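# Close a mailer box over its carton, send it on

## Task

At the closing stop sits an unclamped mailer box holding a carton, front wall toward the arms, lid hinged at the back and standing open; the lid carries a front flap on its free edge and a flap on each side edge. Shut the box over the carton so that both side flaps end up inside the side walls, the lid lies flat on top of the walls, and the front flap is pushed in behind the front wall far enough that its tabs lock. The carton has to finish lying flat on the box floor, and no second carton or any other bench item may be left inside, on top of, or leaning on the box. After that, get the box carried to the far end of the conveyor so it rests against the red end stop. Layout along the conveyor toward scene +y: arm2, arm1, arm4, arm3; the red filling stop lies between arm2 and arm1, the red closing stop between arm4 and arm3. A sensor on the post opposite looks across the box top at the closing stop; its yellow lamp goes dark only when a box is there with the lid fully down and nothing else blocking the beam. The green button near arm1 moves a box from the filling stop to the closing stop, and pressing it again also advances a box stuck slightly before the closing stop or stalled anywhere between the stops. The green button near arm3 sends a box sitting squarely at the closing stop to the conveyor end.

## Robot and tools

Robots. Four identical Kinova Gen3 arms (arm1, arm2, arm3, arm4), each with seven joints, a five-finger right hand and a wrist camera. Going toward +y along the conveyor they stand in the order arm2, arm1, arm4, arm3. Base (foot) positions in the scene frame, metres: arm1 (0.031, 0.332, 0.995), arm2 (-0.061, -0.293, 0.979), arm3 (-0.062, 1.867, 0.979), arm4 (0.002, 1.245, 0.989); every foot points roughly along scene +x with a small yaw. Reach is about 1.06 m from the joint 1 axis.

Frame. A single scene frame: origin on the floor, +z up, conveyor running toward +y. The hand point sits 0.045 m in front of the palm; its +z runs along straight fingers, +y out of the palm, +x across the palm away from the thumb. A bracket on the little-finger side of the wrist sticks out and can strike things.

move. The only tool that commands motion. Its keys are arm1, arm2, arm3, arm4 and cameras. Each arm key holds a separate object with "joints" and optional "min_time_s". "joints" maps joint names to absolute targets (not offsets): joint1_rad to joint7_rad in radians, with limits joint1/3/5/7 ±6.283, joint2 ±2.249, joint4 ±2.579, joint6 ±2.099. Signs: joint1 positive turns the arm clockwise seen from above, 0 points along the foot's +x; joint2 0 is upright, positive leans forward; joint4 and joint6 positive bend the same way as positive joint2; joint7 positive rolls the hand counter-clockwise seen from behind. Hand keys use a -1..1 scale: hand_little, hand_ring, hand_middle, hand_index and hand_thumb_bend go +1 straight to -1 curled; hand_thumb_turn +1 beside the palm, -1 across in front of it. hand_force_limit (-1..1, roughly 0 to 10 N at the fingertip, 15 N for thumb motors) and hand_speed (-0.96..1, full speed from +0.48 up) are settings, not motions. Joints or arms you omit keep their earlier target. min_time_s (0.1 to 8 s) sets a floor on how long that arm's motion takes; one action lasts at most 15 s. Joints speed-limited to 1.39 rad/s (joints 1-4) and 1.22 rad/s (5-7); they start and finish together, and the hand can sweep a wide path between postures. cameras: a list of names (arm1_cam_wrist…arm4_cam_wrist, cam_behind2, cam_end, cam_over2, cam_side2, cam_station2, cam_stop2, or "all"); an empty list gives none. A call with nothing commanded returns full state and all images.

wait: seconds 0 to 10, optional cameras; nothing new is commanded. zoom_image: camera plus region [x0, y0, x1, y1] in pixels of that camera's latest image (at most 504 by 504). show_instructions: displays reference pages. finished_scene: argument scene (its number); closes the scene permanently, so the goal must already hold without help.

Results. A "move" line lists each arm that was given motion with "done" or its worst status, e.g. time_out. joint_status per joint: done, off_target (resting away from target, may still push), time_out (gives up, holds where it is), not_followed (a collision check held the targets back; the arm may keep trying until new targets or the path clears), limit_stop_at_motor_heat. Arms not named appear under "as last shown" with "not commanded". on_its_own reports motion you didn't order. hand_stopped_by lists six words for little, ring, middle, index, thumb_bend, thumb_turn: moving, target, force, stalled or fault. *_load_n are fingertip loads in N (positive pushing open); a lost grip appears as load near 0. Joint torques, Joint velocities ("within noise" when still) and Flange force help detect contact; flange force reads "no reading" near singular poses. The "pictures" line names the images in order; images can lag the state slightly. A refused call (out-of-range value) or a stop during a call cancels later move/wait/finished_scene calls in that reply; an invalid key only voids that call.

Gripping. A finger motor only starts when its target changes by 0.002 or more; it halts on reaching the target or when load hits hand_force_limit while closing. For a gentle grip close at hand_speed -0.94 or below; at -0.8 or faster the grip can overshoot the limit several times. To squeeze harder, raise the limit and send a more-closed target; to loosen, send a more-open one. With the thumb turned fully across, the hand wraps objects about 0.035 to 0.065 m thick. Each scene begins with force limit 0 and speed -0.8.

Cautions. The Gen3 keeps pushing after contact, so approach flaps, the lid and buttons gently. Excess joint torque or a 5-degree deviation from plan causes a 10 s torque fault. Never let two robots press on each other (including one hand closing on another's fingers); the collision check may react late. Motors heat when holding loads, staying stretched or pushing against something; at 75 °C the arm sinks and stops for 30-60 s. Don't knock anything off the work area, drop parts, or slam into fixed structures. Keep other cartons and bench items clear of the box and sensor beam; press the arm3 button only once the lid is latched and the sensor light is off.

Each tool is called after "Request:" as name([rows], argument=value, ...), one row to a line, values as JSON.

Reference images:

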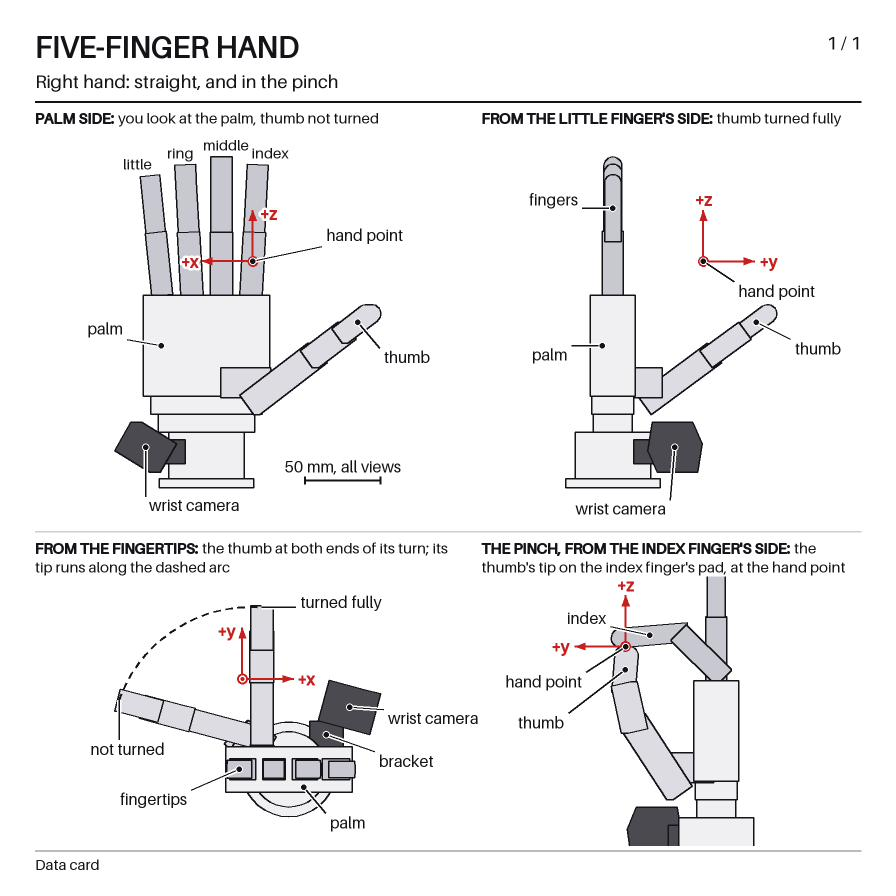

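## Session

Request:
move()

Scene clock: 0.00 s.
Joint torques (N m): no reading
Motor temperatures (°C): arm1=[33 38 37 31 33 39 43] | arm2=[29 25 28 32 31 44 52] | arm3=[36 40 29 25 38 38 38] | arm4=[33 26 36 32 34 33 49]
Flange force (N): no reading
Joint velocities: within noise
arm1.joint_positions: joint1_rad=+0.683 joint2_rad=-0.494 joint3_rad=-0.032 joint4_rad=+1.553 joint5_rad=-0.076 joint6_rad=+2.041 joint7_rad=-1.728 hand_little=+1.000 hand_ring=+1.000 hand_middle=+1.000 hand_index=+1.000 hand_thumb_turn=+1.000 hand_thumb_bend=+1.000 hand_force_limit=+0.000 hand_speed=-0.800
arm1.joint_status: not commanded
arm1.hand_stopped_by: target,target,target,target,target,target
arm1.little_load_n: 0.0
arm1.ring_load_n: 0.0
arm1.middle_load_n: -0.5
arm1.index_load_n: 0.0
arm1.thumb_bend_load_n: 0.0
arm1.thumb_turn_load_n: 0.0
arm1.hand: x=+0.1701 y=+0.3083 z=+1.4863 quat_wxyz=(-0.021, -0.348, -0.937, -0.020) (m; scene frame)
arm2.joint_positions: joint1_rad=-0.434 joint2_rad=-0.363 joint3_rad=-0.120 joint4_rad=+1.537 joint5_rad=-0.061 joint6_rad=+1.933 joint7_rad=-2.051 hand_little=+1.000 hand_ring=+1.000 hand_middle=+1.000 hand_index=+1.000 hand_thumb_turn=+1.000 hand_thumb_bend=+1.000 hand_force_limit=+0.000 hand_speed=-0.800
arm2.joint_status: not commanded
arm2.hand_stopped_by: target,target,target,target,target,target
arm2.little_load_n: 0.0
arm2.ring_load_n: 0.0
arm2.middle_load_n: 0.0
arm2.index_load_n: 0.0
arm2.thumb_bend_load_n: 0.0
arm2.thumb_turn_load_n: 0.0
arm2.hand: x=+0.1101 y=-0.1672 z=+1.4577 quat_wxyz=(-0.007, -0.007, -1.000, -0.013) (m; scene frame)
arm3.joint_positions: joint1_rad=-0.202 joint2_rad=-0.419 joint3_rad=-0.116 joint4_rad=+1.442 joint5_rad=-0.016 joint6_rad=+2.037 joint7_rad=-1.908 hand_little=+1.000 hand_ring=+1.000 hand_middle=+1.000 hand_index=+1.000 hand_thumb_turn=+1.000 hand_thumb_bend=+1.000 hand_force_limit=+0.000 hand_speed=-0.800
arm3.joint_status: not commanded
arm3.hand_stopped_by: target,target,target,target,target,target
arm3.little_load_n: 0.0
arm3.ring_load_n: 0.0
arm3.middle_load_n: 0.0
arm3.index_load_n: 0.0
arm3.thumb_bend_load_n: 0.0
arm3.thumb_turn_load_n: 0.0
arm3.hand: x=+0.0903 y=+1.9430 z=+1.4948 quat_wxyz=(-0.049, -0.052, -0.997, +0.006) (m; scene frame)
arm4.joint_positions: joint1_rad=-0.419 joint2_rad=-0.420 joint3_rad=-0.047 joint4_rad=+1.449 joint5_rad=-0.070 joint6_rad=+1.943 joint7_rad=-2.007 hand_little=+1.000 hand_ring=+1.000 hand_middle=+1.000 hand_index=+1.000 hand_thumb_turn=+1.000 hand_thumb_bend=+1.000 hand_force_limit=+0.000 hand_speed=-0.800
arm4.joint_status: not commanded
arm4.hand_stopped_by: target,target,target,target,target,target
arm4.little_load_n: 0.0
arm4.ring_load_n: 0.0
arm4.middle_load_n: 0.0
arm4.index_load_n: 0.0
arm4.thumb_bend_load_n: 0.0
arm4.thumb_turn_load_n: 0.0
arm4.hand: x=+0.1563 y=+1.3855 z=+1.5133 quat_wxyz=(-0.062, +0.065, -0.994, -0.059) (m; scene frame)
pictures: arm1_cam_wrist, arm2_cam_wrist, arm3_cam_wrist, arm4_cam_wrist, cam_behind2, cam_end, cam_over2, cam_side2, cam_station2, cam_stop2

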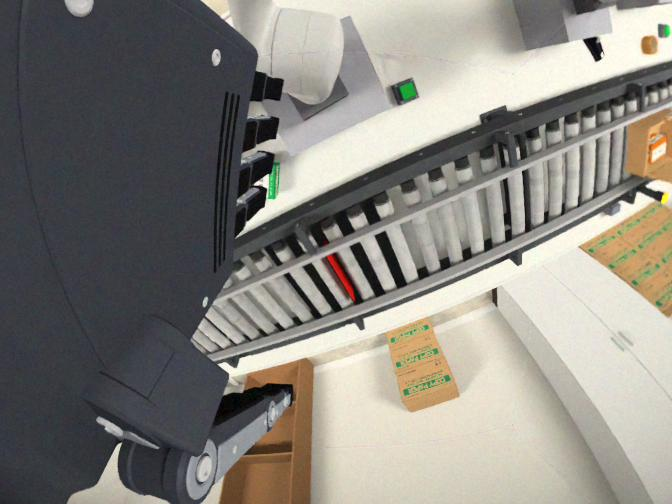

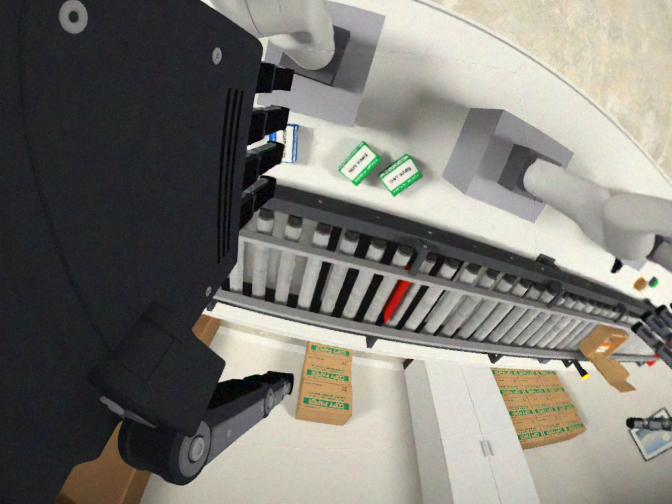

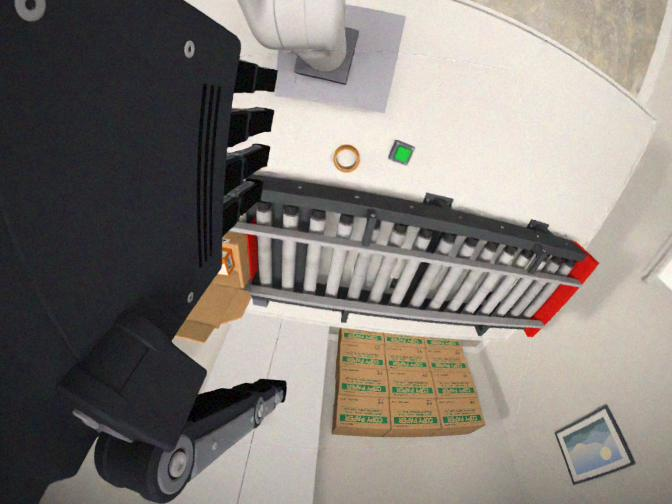

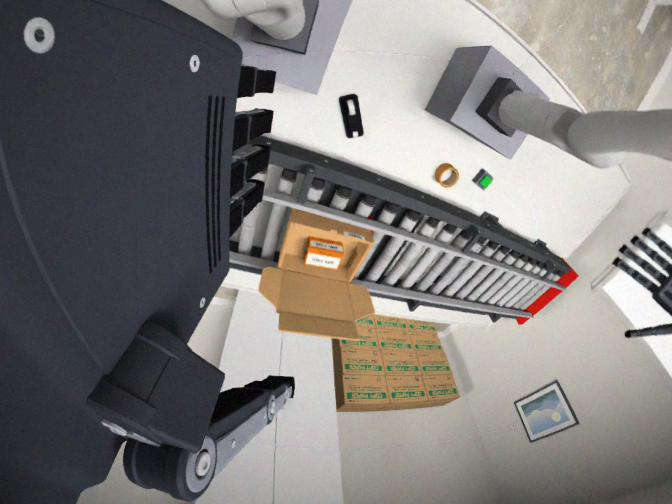

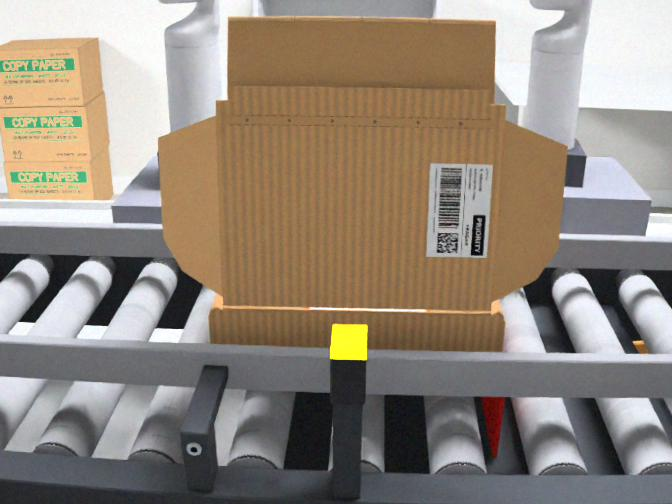

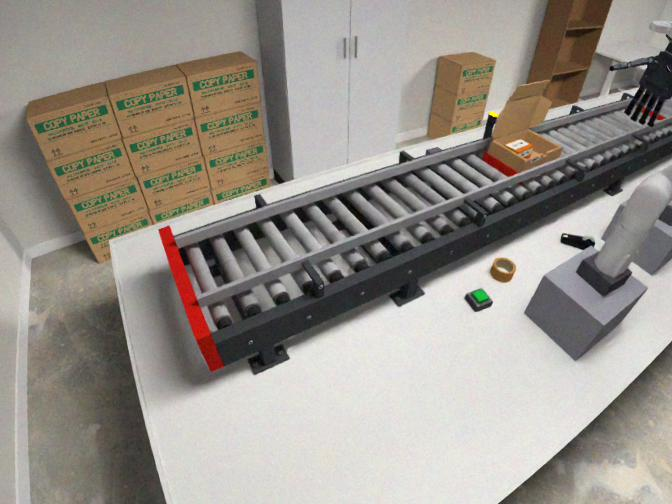

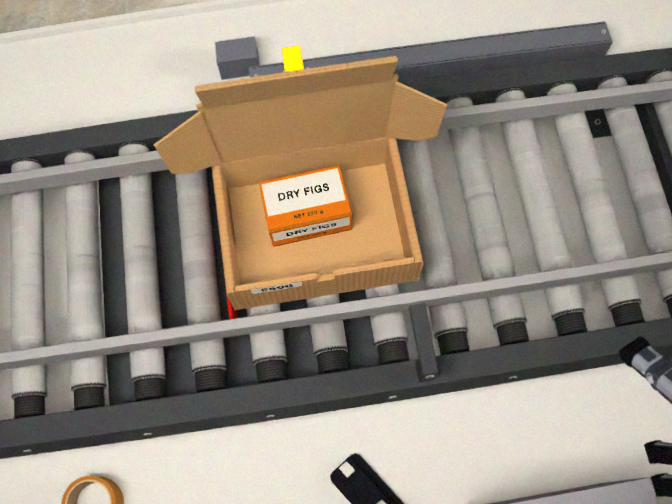

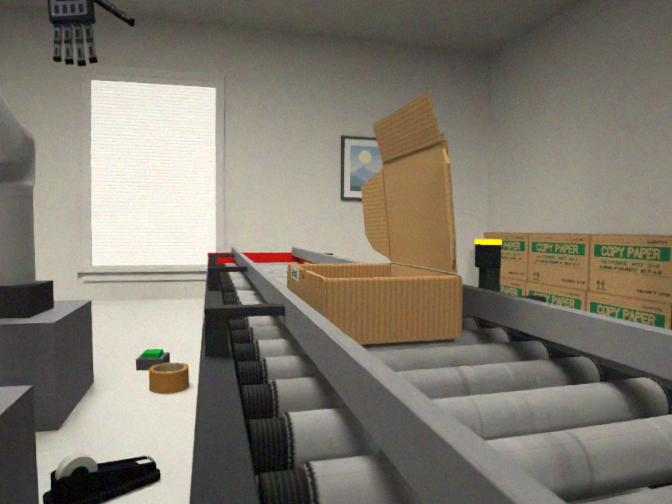

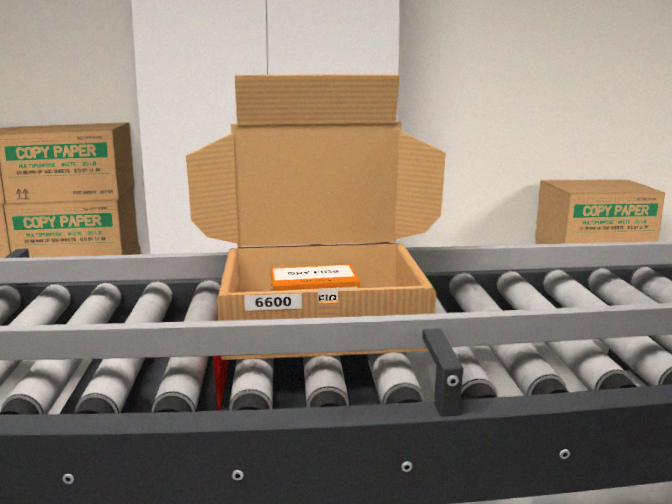

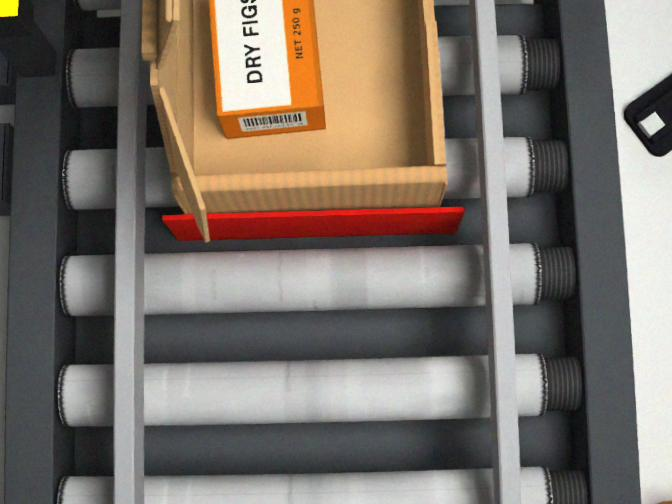

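Request:
zoom_image(camera="arm4_cam_wrist", region=[230, 180, 400, 350])

Request:
zoom_image(camera="cam_over2", region=[140, 30, 460, 330])

Request:
zoom_image(camera="cam_side2", region=[270, 80, 520, 360])

Request:
zoom_image(camera="cam_station2", region=[170, 60, 460, 370])

Request:
zoom_image(camera="cam_stop2", region=[100, 0, 500, 260])

Scaled by 2.965 from the camera's 672x504 image, which has a finer 960x720 frame.

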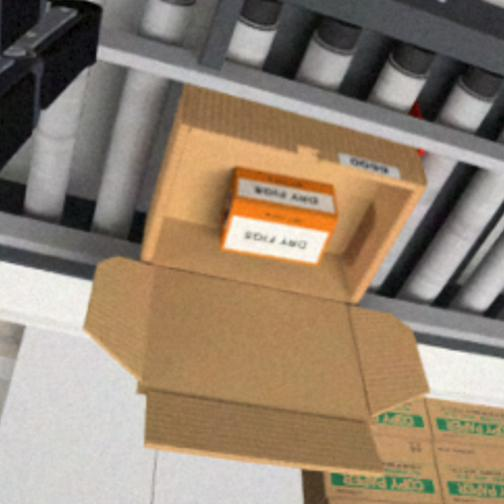

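Scaled by 1.575 from the camera's 672x504 image, which has a finer 960x720 frame.

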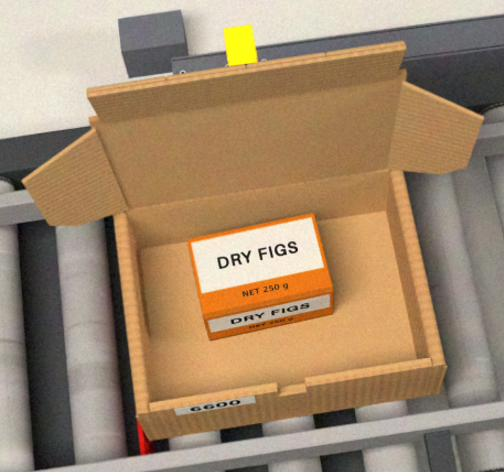

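Scaled by 1.800 from the camera's 672x504 image, which has a finer 960x720 frame.

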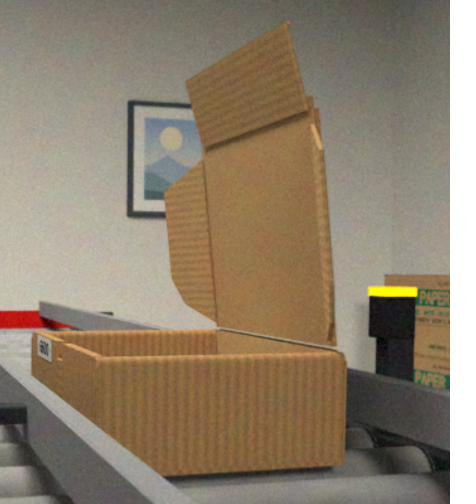

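Scaled by 1.626 from the camera's 672x504 image, which has a finer 960x720 frame.

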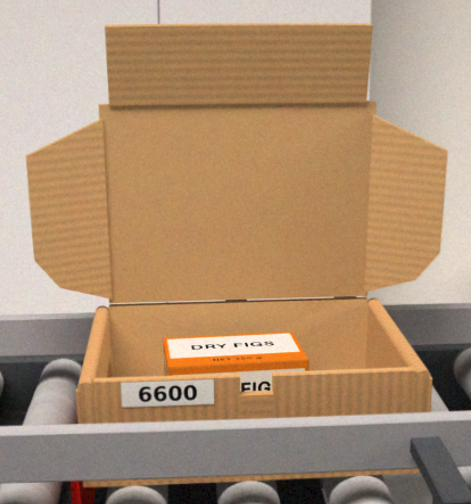

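Scaled by 1.260 from the camera's 672x504 image, which has a finer 960x720 frame.

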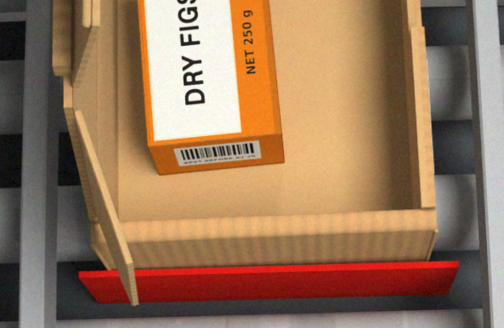

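Request:
zoom_image(camera="arm4_cam_wrist", region=[230, 130, 600, 350])

Request:
zoom_image(camera="arm3_cam_wrist", region=[180, 130, 610, 350])

Scaled by 1.362 from the camera's 672x504 image, which has a finer 960x720 frame.

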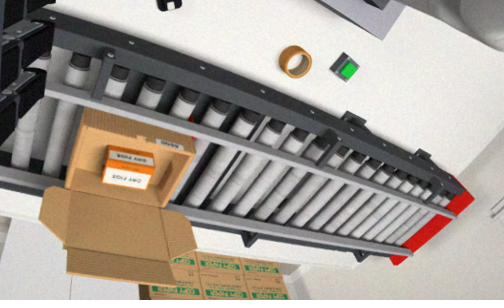

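Scaled by 1.172 from the camera's 672x504 image, which has a finer 960x720 frame.

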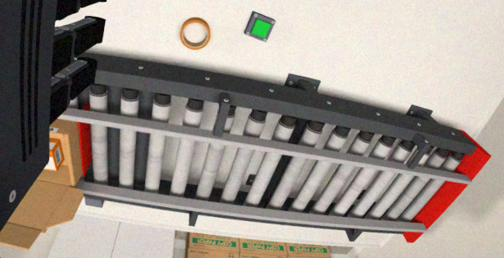

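Request:
zoom_image(camera="arm4_cam_wrist", region=[275, 195, 385, 290])

Scaled by 4.582 from the camera's 672x504 image, which has a finer 960x720 frame.

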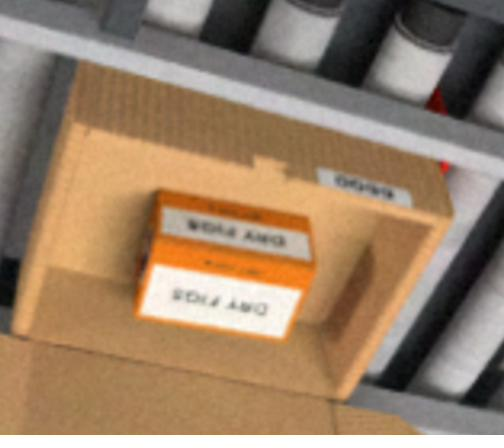

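Request:
move(arm4={"joints": {"joint1_rad": 0.038, "joint2_rad": 0.725, "joint3_rad": 0, "joint4_rad": 1.212, "joint5_rad": 0, "joint6_rad": 1.204, "joint7_rad": 1.537, "hand_speed": 0.3, "hand_thumb_turn": -1}, "min_time_s": 4}, arm3={"joints": {"joint1_rad": -0.033, "joint2_rad": 0.907, "joint3_rad": 0, "joint4_rad": 0.838, "joint5_rad": 0, "joint6_rad": 1.397, "joint7_rad": -1.52, "hand_speed": 0.3, "hand_thumb_turn": -1}, "min_time_s": 4}, cameras=["all"])

Scene clock: 210.00 s.
Joint torques (N m): arm1=[-1.38 -0.33 -0.91 -7.14 -0.31 -0.3 0.11] | arm2=[0.2 -1.57 0.54 -9.08 -0.07 -0.34 -0.22] | arm3=[1.11 -21.58 0.76 -8.5 -0.01 -0.36 0.04] | arm4=[-0.17 -18.29 1.83 -8.33 -0.17 0.11 0.3]
Motor temperatures (°C): arm1=[29 32 32 29 33 38 42] | arm2=[27 25 26 31 31 42 51] | arm3=[33 36 26 26 36 38 38] | arm4=[33 26 32 28 34 32 47]
Flange force (N): arm1=[-4.0 -1.4 -2.8] | arm2=[0.5 -0.1 4.2] | arm3=[5.8 2.3 -0.4] | arm4=[-8.5 -0.3 0.2]
move: arm3 done; arm4 done
Joint velocities: within noise
arm1, arm2: as last shown
arm1.middle_load_n: 0.0
arm3.joint_positions: joint1_rad=-0.033 joint2_rad=+0.907 joint3_rad=+0.000 joint4_rad=+0.838 joint5_rad=+0.000 joint6_rad=+1.397 joint7_rad=-1.520 hand_little=+1.000 hand_ring=+1.000 hand_middle=+1.000 hand_index=+1.000 hand_thumb_turn=-1.000 hand_thumb_bend=+1.000 hand_force_limit=+0.000 hand_speed=+0.300
arm3.joint_status: all done
arm3.hand_stopped_by: target,target,target,target,target,target
arm3.little_load_n: 0.0
arm3.ring_load_n: 0.0
arm3.middle_load_n: 0.0
arm3.index_load_n: 0.0
arm3.thumb_bend_load_n: 0.0
arm3.thumb_turn_load_n: 0.0
arm3.hand: x=+0.6054 y=+1.8706 z=+1.1546 quat_wxyz=(-0.006, +0.000, -1.000, +0.001) (m; scene frame)
arm4.joint_positions: joint1_rad=+0.038 joint2_rad=+0.725 joint3_rad=+0.000 joint4_rad=+1.212 joint5_rad=+0.000 joint6_rad=+1.204 joint7_rad=+1.537 hand_little=+1.000 hand_ring=+1.000 hand_middle=+1.000 hand_index=+1.000 hand_thumb_turn=-1.000 hand_thumb_bend=+1.000 hand_force_limit=+0.000 hand_speed=+0.300
arm4.joint_status: all done
arm4.hand_stopped_by: target,target,target,target,target,target
arm4.little_load_n: 0.0
arm4.ring_load_n: 0.0
arm4.middle_load_n: 0.0
arm4.index_load_n: 0.0
arm4.thumb_bend_load_n: 0.0
arm4.thumb_turn_load_n: 0.0
arm4.hand: x=+0.5451 y=+1.1791 z=+1.1519 quat_wxyz=(+0.000, +1.000, +0.000, -0.002) (m; scene frame)
pictures: arm1_cam_wrist, arm2_cam_wrist, arm3_cam_wrist, arm4_cam_wrist, cam_behind2, cam_end, cam_over2, cam_side2, cam_station2, cam_stop2
camera_calibration:
arm3_cam_wrist: T_world_to_cam=[[-0.259784, 0.965351, -0.0246831, -1.62173], [0.826919, 0.235586, 0.510592, -1.52767], [0.498716, 0.112233, -0.859469, 0.59387], [0, 0, 0, 1]] pos_world=[0.545784, 1.85878, 1.2504]
arm4_cam_wrist: T_world_to_cam=[[0.233869, -0.972256, -0.00485334, 1.02345], [-0.833817, -0.203131, 0.513309, 0.106705], [-0.500054, -0.116, -0.85819, 1.51238], [0, 0, 0, 1]] pos_world=[0.60589, 1.19217, 1.2481]

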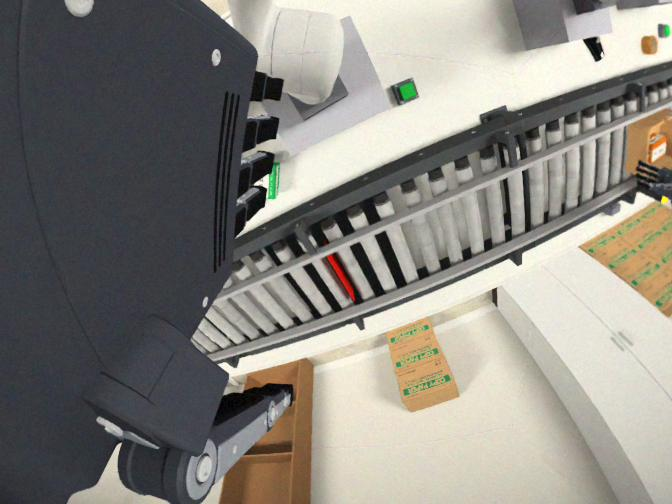

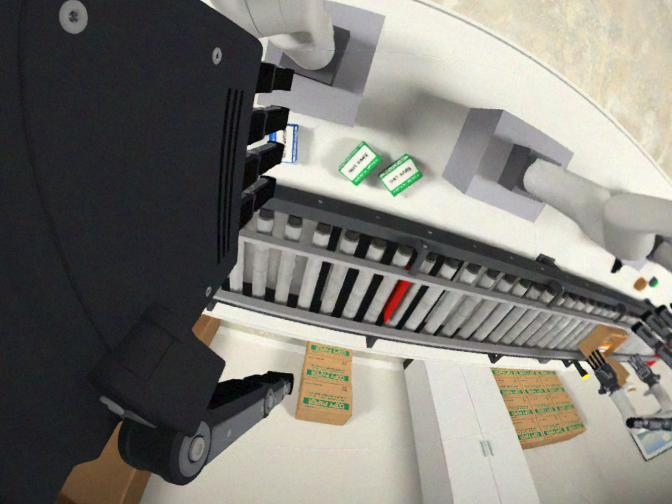

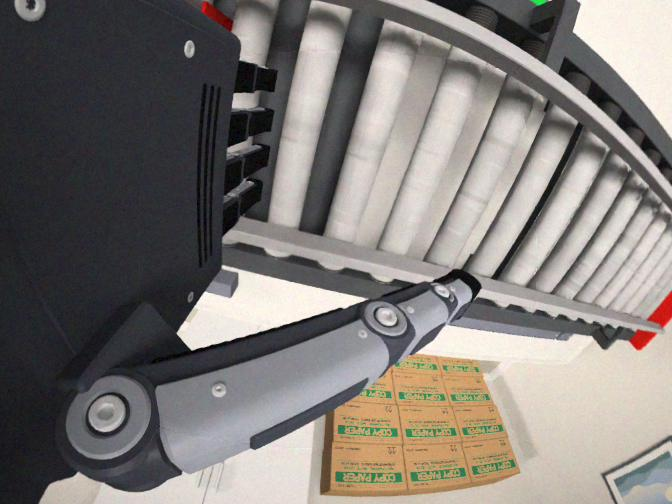

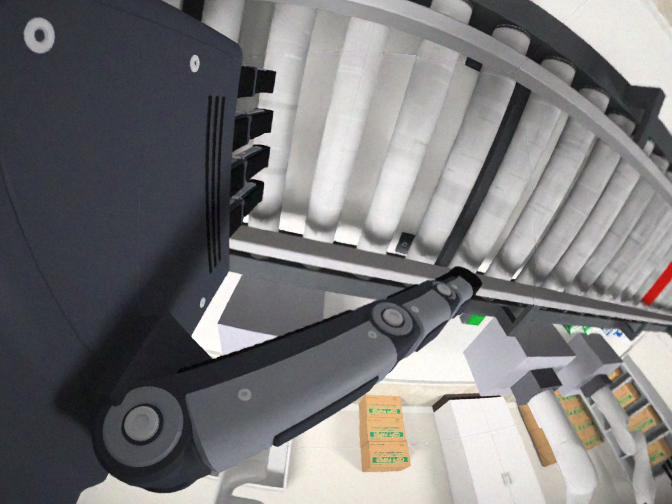

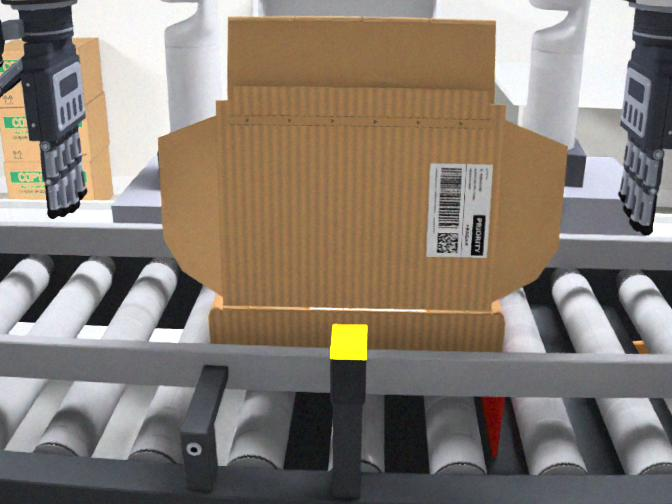

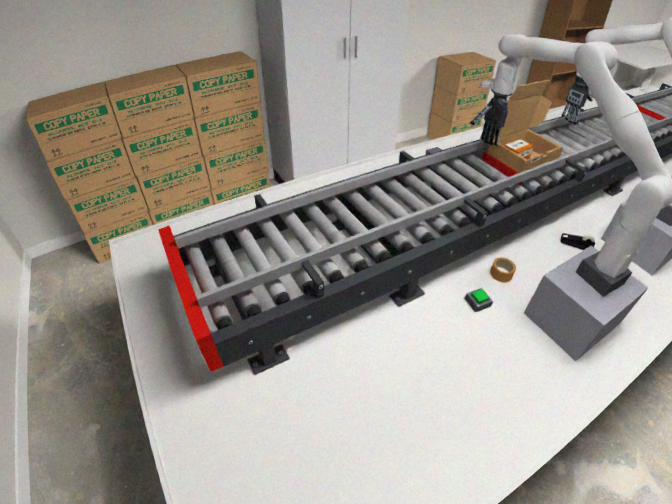

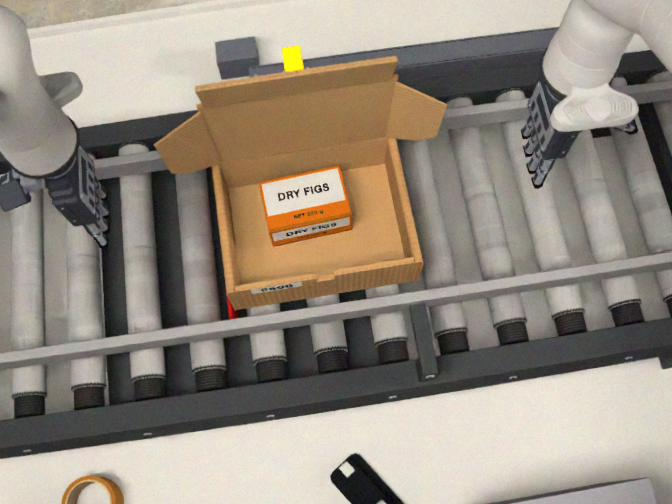

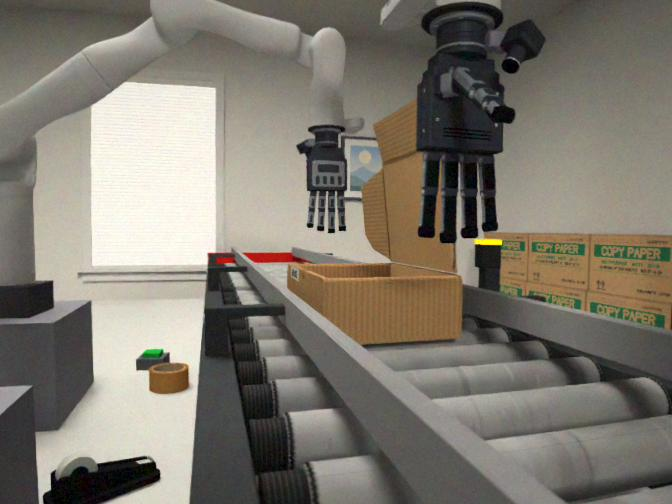

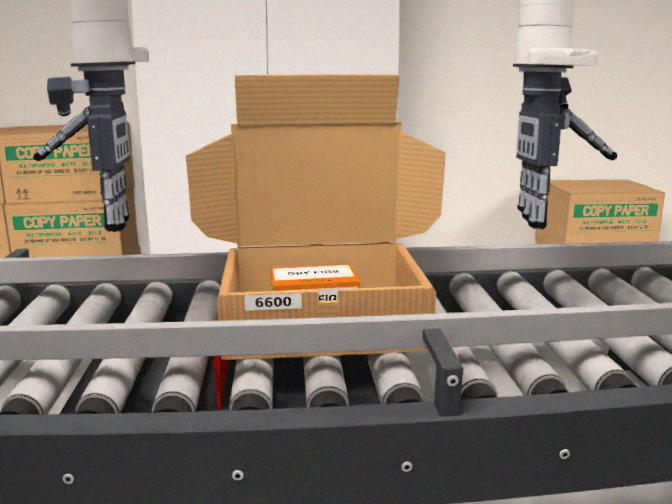

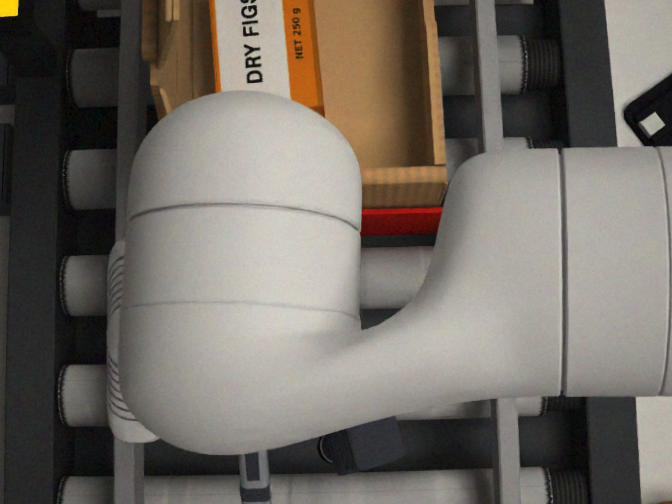

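Request:
move(arm4={"joints": {"joint1_rad": -0.07, "joint2_rad": 0.694, "joint4_rad": 1.264, "joint6_rad": 1.184, "joint7_rad": 1.4285}, "min_time_s": 1})

Request:
move(arm4={"joints": {"joint1_rad": -0.2166, "joint2_rad": 0.728, "joint4_rad": 1.197, "joint6_rad": 1.216, "joint7_rad": 1.282}, "min_time_s": 2.5}, cameras=["cam_over2", "cam_station2", "cam_behind2", "cam_side2"])

Scene clock: 231.60 s.
Joint torques (N m): arm1=[-1.42 -0.33 -0.86 -7.12 -0.31 -0.34 0.12] | arm2=[0.23 -1.59 0.48 -9.08 -0.09 -0.37 -0.2] | arm3=[1.18 -21.53 0.82 -8.51 0.02 -0.39 0.05] | arm4=[-0.22 -17.77 1.82 -8.26 -0.15 0.11 0.3]
Motor temperatures (°C): arm1=[29 31 32 29 33 38 42] | arm2=[27 25 26 31 31 42 51] | arm3=[33 36 26 26 36 37 38] | arm4=[33 26 31 28 34 32 47]
Flange force (N): arm1=[-4.0 -1.1 -3.0] | arm2=[0.4 -0.3 4.1] | arm3=[6.0 2.4 -0.5] | arm4=[-8.2 0.6 0.2]
move: arm4 done
Joint velocities: within noise
arm1, arm2, arm3: as last shown
arm4.joint_positions: joint1_rad=-0.070 joint2_rad=+0.694 joint3_rad=+0.000 joint4_rad=+1.264 joint5_rad=+0.000 joint6_rad=+1.184 joint7_rad=+1.429 hand_little=+1.000 hand_ring=+1.000 hand_middle=+1.000 hand_index=+1.000 hand_thumb_turn=-1.000 hand_thumb_bend=+1.000 hand_force_limit=+0.000 hand_speed=+0.300
arm4.joint_status: all done
arm4.hand_stopped_by: target,target,target,target,target,target
arm4.little_load_n: 0.0
arm4.ring_load_n: 0.5
arm4.middle_load_n: 0.0
arm4.index_load_n: 0.0
arm4.thumb_bend_load_n: 0.0
arm4.thumb_turn_load_n: 0.0
arm4.hand: x=+0.5298 y=+1.2391 z=+1.1544 quat_wxyz=(+0.000, +1.000, +0.000, -0.002) (m; scene frame)
pictures: none

Scene clock: 234.40 s.
Joint torques (N m): arm1=[-1.39 -0.32 -0.9 -7.14 -0.33 -0.31 0.12] | arm2=[0.24 -1.57 0.51 -9.09 -0.05 -0.35 -0.18] | arm3=[1.15 -21.51 0.78 -8.52 0.01 -0.46 0.04] | arm4=[-0.21 -18.31 1.82 -8.37 -0.17 0.08 0.32]
Motor temperatures (°C): arm1=[29 31 32 29 33 38 42] | arm2=[27 25 26 31 31 42 50] | arm3=[33 36 26 26 36 37 38] | arm4=[33 26 31 28 34 32 47]
Flange force (N): arm1=[-4.0 -1.3 -2.9] | arm2=[0.5 -0.1 4.2] | arm3=[5.8 2.4 -0.7] | arm4=[-8.5 1.9 0.2]
move: arm4 done
Joint velocities: within noise
arm1, arm2, arm3: as last shown
arm1.middle_load_n: 0.5
arm2.index_load_n: 0.5
arm4.joint_positions: joint1_rad=-0.217 joint2_rad=+0.728 joint3_rad=+0.000 joint4_rad=+1.197 joint5_rad=+0.000 joint6_rad=+1.216 joint7_rad=+1.282 hand_little=+1.000 hand_ring=+1.000 hand_middle=+1.000 hand_index=+1.000 hand_thumb_turn=-1.000 hand_thumb_bend=+1.000 hand_force_limit=+0.000 hand_speed=+0.300
arm4.joint_status: all done
arm4.hand_stopped_by: target,target,target,target,target,target
arm4.little_load_n: 0.0
arm4.ring_load_n: 0.0
arm4.middle_load_n: 0.5
arm4.index_load_n: 0.0
arm4.thumb_bend_load_n: 0.0
arm4.thumb_turn_load_n: 0.0
arm4.hand: x=+0.5301 y=+1.3243 z=+1.1546 quat_wxyz=(+0.000, +1.000, +0.000, -0.002) (m; scene frame)
pictures: cam_behind2, cam_over2, cam_side2, cam_station2

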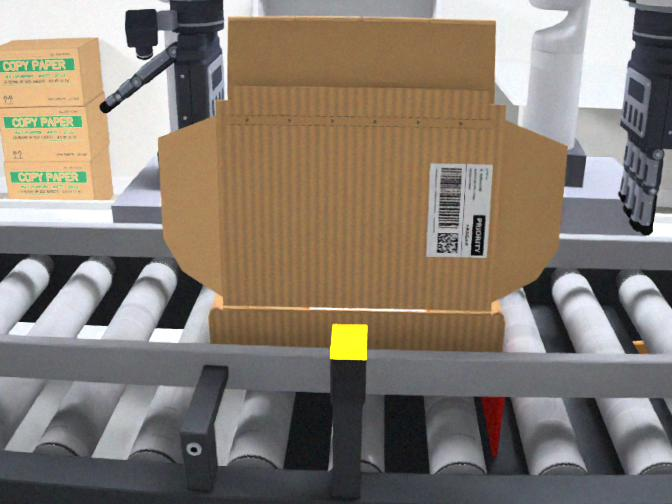

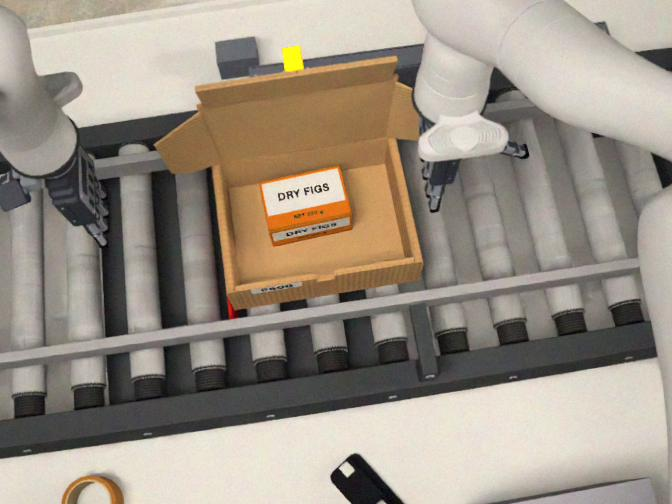

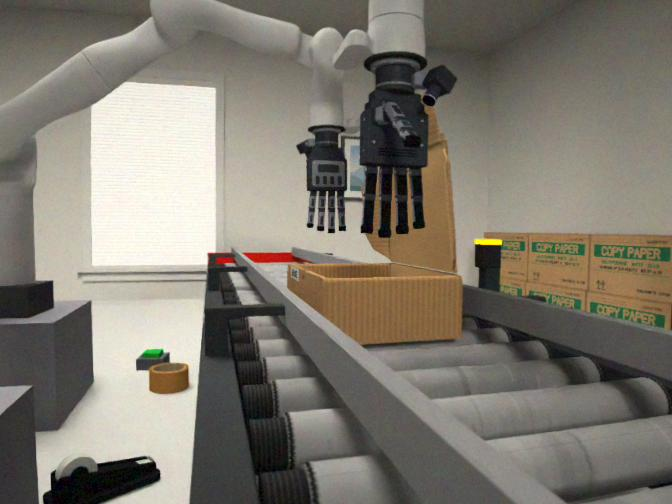

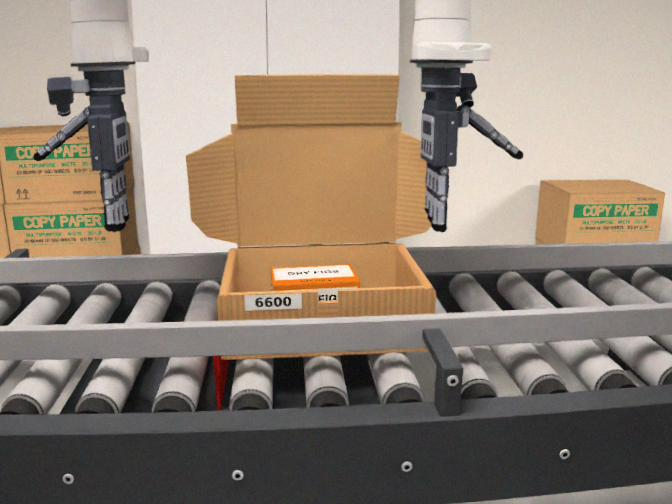

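Request:
move(arm4={"joints": {"joint1_rad": -0.07, "joint2_rad": 0.694, "joint4_rad": 1.264, "joint6_rad": 1.184, "joint7_rad": 1.4285}, "min_time_s": 1.5})

Request:
move(arm4={"joints": {"joint1_rad": -0.061, "joint2_rad": 0.791, "joint4_rad": 1.074, "joint6_rad": 1.277, "joint7_rad": 1.438}, "min_time_s": 1})

Request:
move(arm4={"joints": {"joint1_rad": -0.150, "joint2_rad": 0.810, "joint4_rad": 1.034, "joint6_rad": 1.297, "joint7_rad": 1.348}, "min_time_s": 2}, cameras=["cam_over2", "cam_station2", "cam_behind2", "cam_side2"])

Scene clock: 247.70 s.
Joint torques (N m): arm1=[-1.4 -0.34 -0.9 -7.14 -0.31 -0.31 0.09] | arm2=[0.23 -1.56 0.56 -9.07 -0.09 -0.34 -0.19] | arm3=[1.1 -21.55 0.76 -8.48 -0.01 -0.36 0.1] | arm4=[-0.2 -17.74 1.87 -8.24 -0.18 0.12 0.3]
Motor temperatures (°C): arm1=[29 31 32 28 33 38 42] | arm2=[27 25 26 31 31 42 50] | arm3=[33 36 26 26 36 37 38] | arm4=[33 26 31 28 34 32 47]
Flange force (N): arm1=[-4.0 -1.4 -2.9] | arm2=[0.6 0.0 4.1] | arm3=[5.8 2.4 -0.5] | arm4=[-8.3 0.6 0.1]
move: arm4 done
Joint velocities: within noise
arm1, arm2, arm3: as last shown
arm1.middle_load_n: 0.0
arm2.index_load_n: 0.0
arm4.joint_positions: joint1_rad=-0.070 joint2_rad=+0.694 joint3_rad=+0.000 joint4_rad=+1.264 joint5_rad=+0.000 joint6_rad=+1.184 joint7_rad=+1.429 hand_little=+1.000 hand_ring=+1.000 hand_middle=+1.000 hand_index=+1.000 hand_thumb_turn=-1.000 hand_thumb_bend=+1.000 hand_force_limit=+0.000 hand_speed=+0.300
arm4.joint_status: all done
arm4.hand_stopped_by: target,target,target,target,target,target
arm4.little_load_n: 0.5
arm4.ring_load_n: 0.0
arm4.middle_load_n: 0.0
arm4.index_load_n: 0.0
arm4.thumb_bend_load_n: 0.0
arm4.thumb_turn_load_n: 0.0
arm4.hand: x=+0.5298 y=+1.2391 z=+1.1544 quat_wxyz=(+0.000, +1.000, +0.000, -0.002) (m; scene frame)
pictures: none

Scene clock: 249.00 s.
Joint torques (N m): arm1=[-1.41 -0.35 -0.87 -7.12 -0.33 -0.3 0.11] | arm2=[0.2 -1.61 0.52 -9.12 -0.09 -0.34 -0.21] | arm3=[1.1 -21.5 0.72 -8.54 0.02 -0.41 0.02] | arm4=[-0.23 -19.31 1.85 -8.53 -0.16 0.12 0.3]
Motor temperatures (°C): arm1=[29 31 32 28 33 38 42] | arm2=[27 25 26 31 31 42 50] | arm3=[33 36 26 26 36 37 38] | arm4=[33 26 31 28 34 32 47]
Flange force (N): arm1=[-4.1 -1.2 -2.9] | arm2=[0.4 -0.1 4.3] | arm3=[6.2 2.3 -0.5] | arm4=[-9.6 0.8 0.6]
move: arm4 done
Joint velocities: within noise
arm1, arm2, arm3: as last shown
arm2.thumb_bend_load_n: -0.5
arm4.joint_positions: joint1_rad=-0.061 joint2_rad=+0.791 joint3_rad=+0.000 joint4_rad=+1.074 joint5_rad=+0.000 joint6_rad=+1.277 joint7_rad=+1.438 hand_little=+1.000 hand_ring=+1.000 hand_middle=+1.000 hand_index=+1.000 hand_thumb_turn=-1.000 hand_thumb_bend=+1.000 hand_force_limit=+0.000 hand_speed=+0.300
arm4.joint_status: all done
arm4.hand_stopped_by: target,target,target,target,target,target
arm4.little_load_n: 0.0
arm4.ring_load_n: 0.0
arm4.middle_load_n: 0.0
arm4.index_load_n: 0.0
arm4.thumb_bend_load_n: 0.0
arm4.thumb_turn_load_n: 0.0
arm4.hand: x=+0.5698 y=+1.2394 z=+1.1541 quat_wxyz=(+0.000, +1.000, +0.000, -0.002) (m; scene frame)
pictures: none

Scene clock: 251.30 s.
Joint torques (N m): arm1=[-1.4 -0.36 -0.89 -7.12 -0.32 -0.32 0.11] | arm2=[0.24 -1.61 0.5 -9.03 -0.1 -0.36 -0.18] | arm3=[1.15 -21.5 0.84 -8.49 0.03 -0.42 0.06] | arm4=[-1.72 -19.24 0.79 -8.71 -0.8 -0.15 0.34]
Motor temperatures (°C): arm1=[29 31 31 28 33 38 42] | arm2=[27 25 26 31 31 42 50] | arm3=[33 36 26 26 36 37 38] | arm4=[33 26 31 28 34 32 47]
Flange force (N): arm1=[-4.1 -1.3 -3.0] | arm2=[0.4 -0.1 3.9] | arm3=[5.8 2.4 -0.6] | arm4=[-10.3 4.2 0.0]
move: arm4 done
Joint velocities: within noise
arm1, arm2, arm3: as last shown
arm2.thumb_bend_load_n: 0.0
arm4.joint_positions: joint1_rad=-0.150 joint2_rad=+0.810 joint3_rad=+0.000 joint4_rad=+1.034 joint5_rad=+0.000 joint6_rad=+1.297 joint7_rad=+1.348 hand_little=+1.000 hand_ring=+1.000 hand_middle=+1.000 hand_index=+1.000 hand_thumb_turn=-1.000 hand_thumb_bend=+1.000 hand_force_limit=+0.000 hand_speed=+0.300
arm4.joint_status: all done
arm4.hand_stopped_by: target,target,target,target,target,target
arm4.little_load_n: 0.0
arm4.ring_load_n: 0.0
arm4.middle_load_n: 0.0
arm4.index_load_n: 0.0
arm4.thumb_bend_load_n: 0.0
arm4.thumb_turn_load_n: 0.0
arm4.hand: x=+0.5701 y=+1.2940 z=+1.1547 quat_wxyz=(+0.000, +1.000, +0.000, -0.002) (m; scene frame)
pictures: cam_behind2, cam_over2, cam_side2, cam_station2

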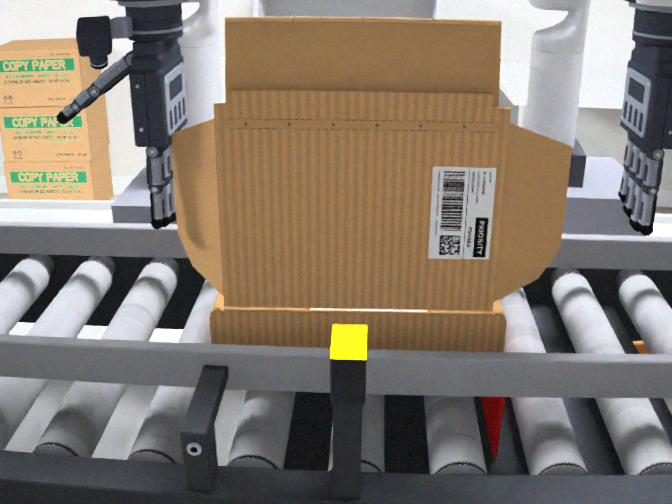

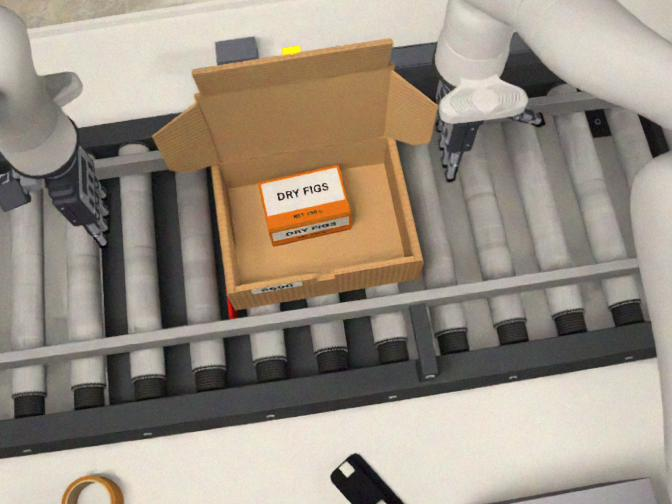

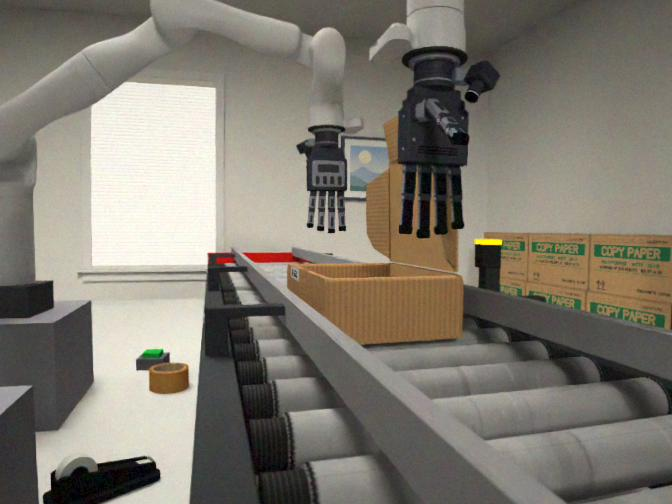

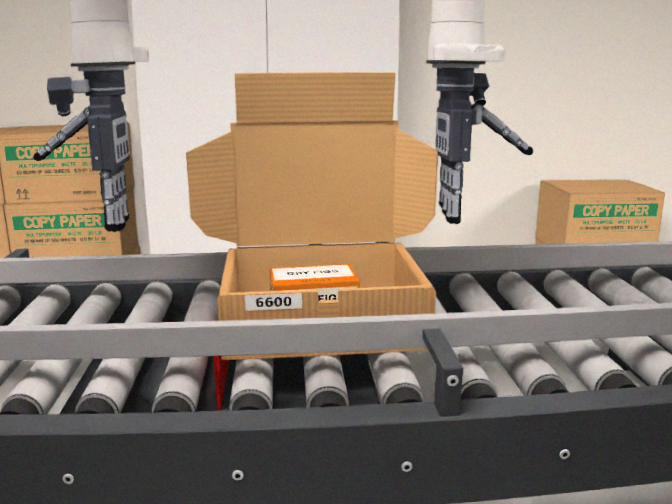

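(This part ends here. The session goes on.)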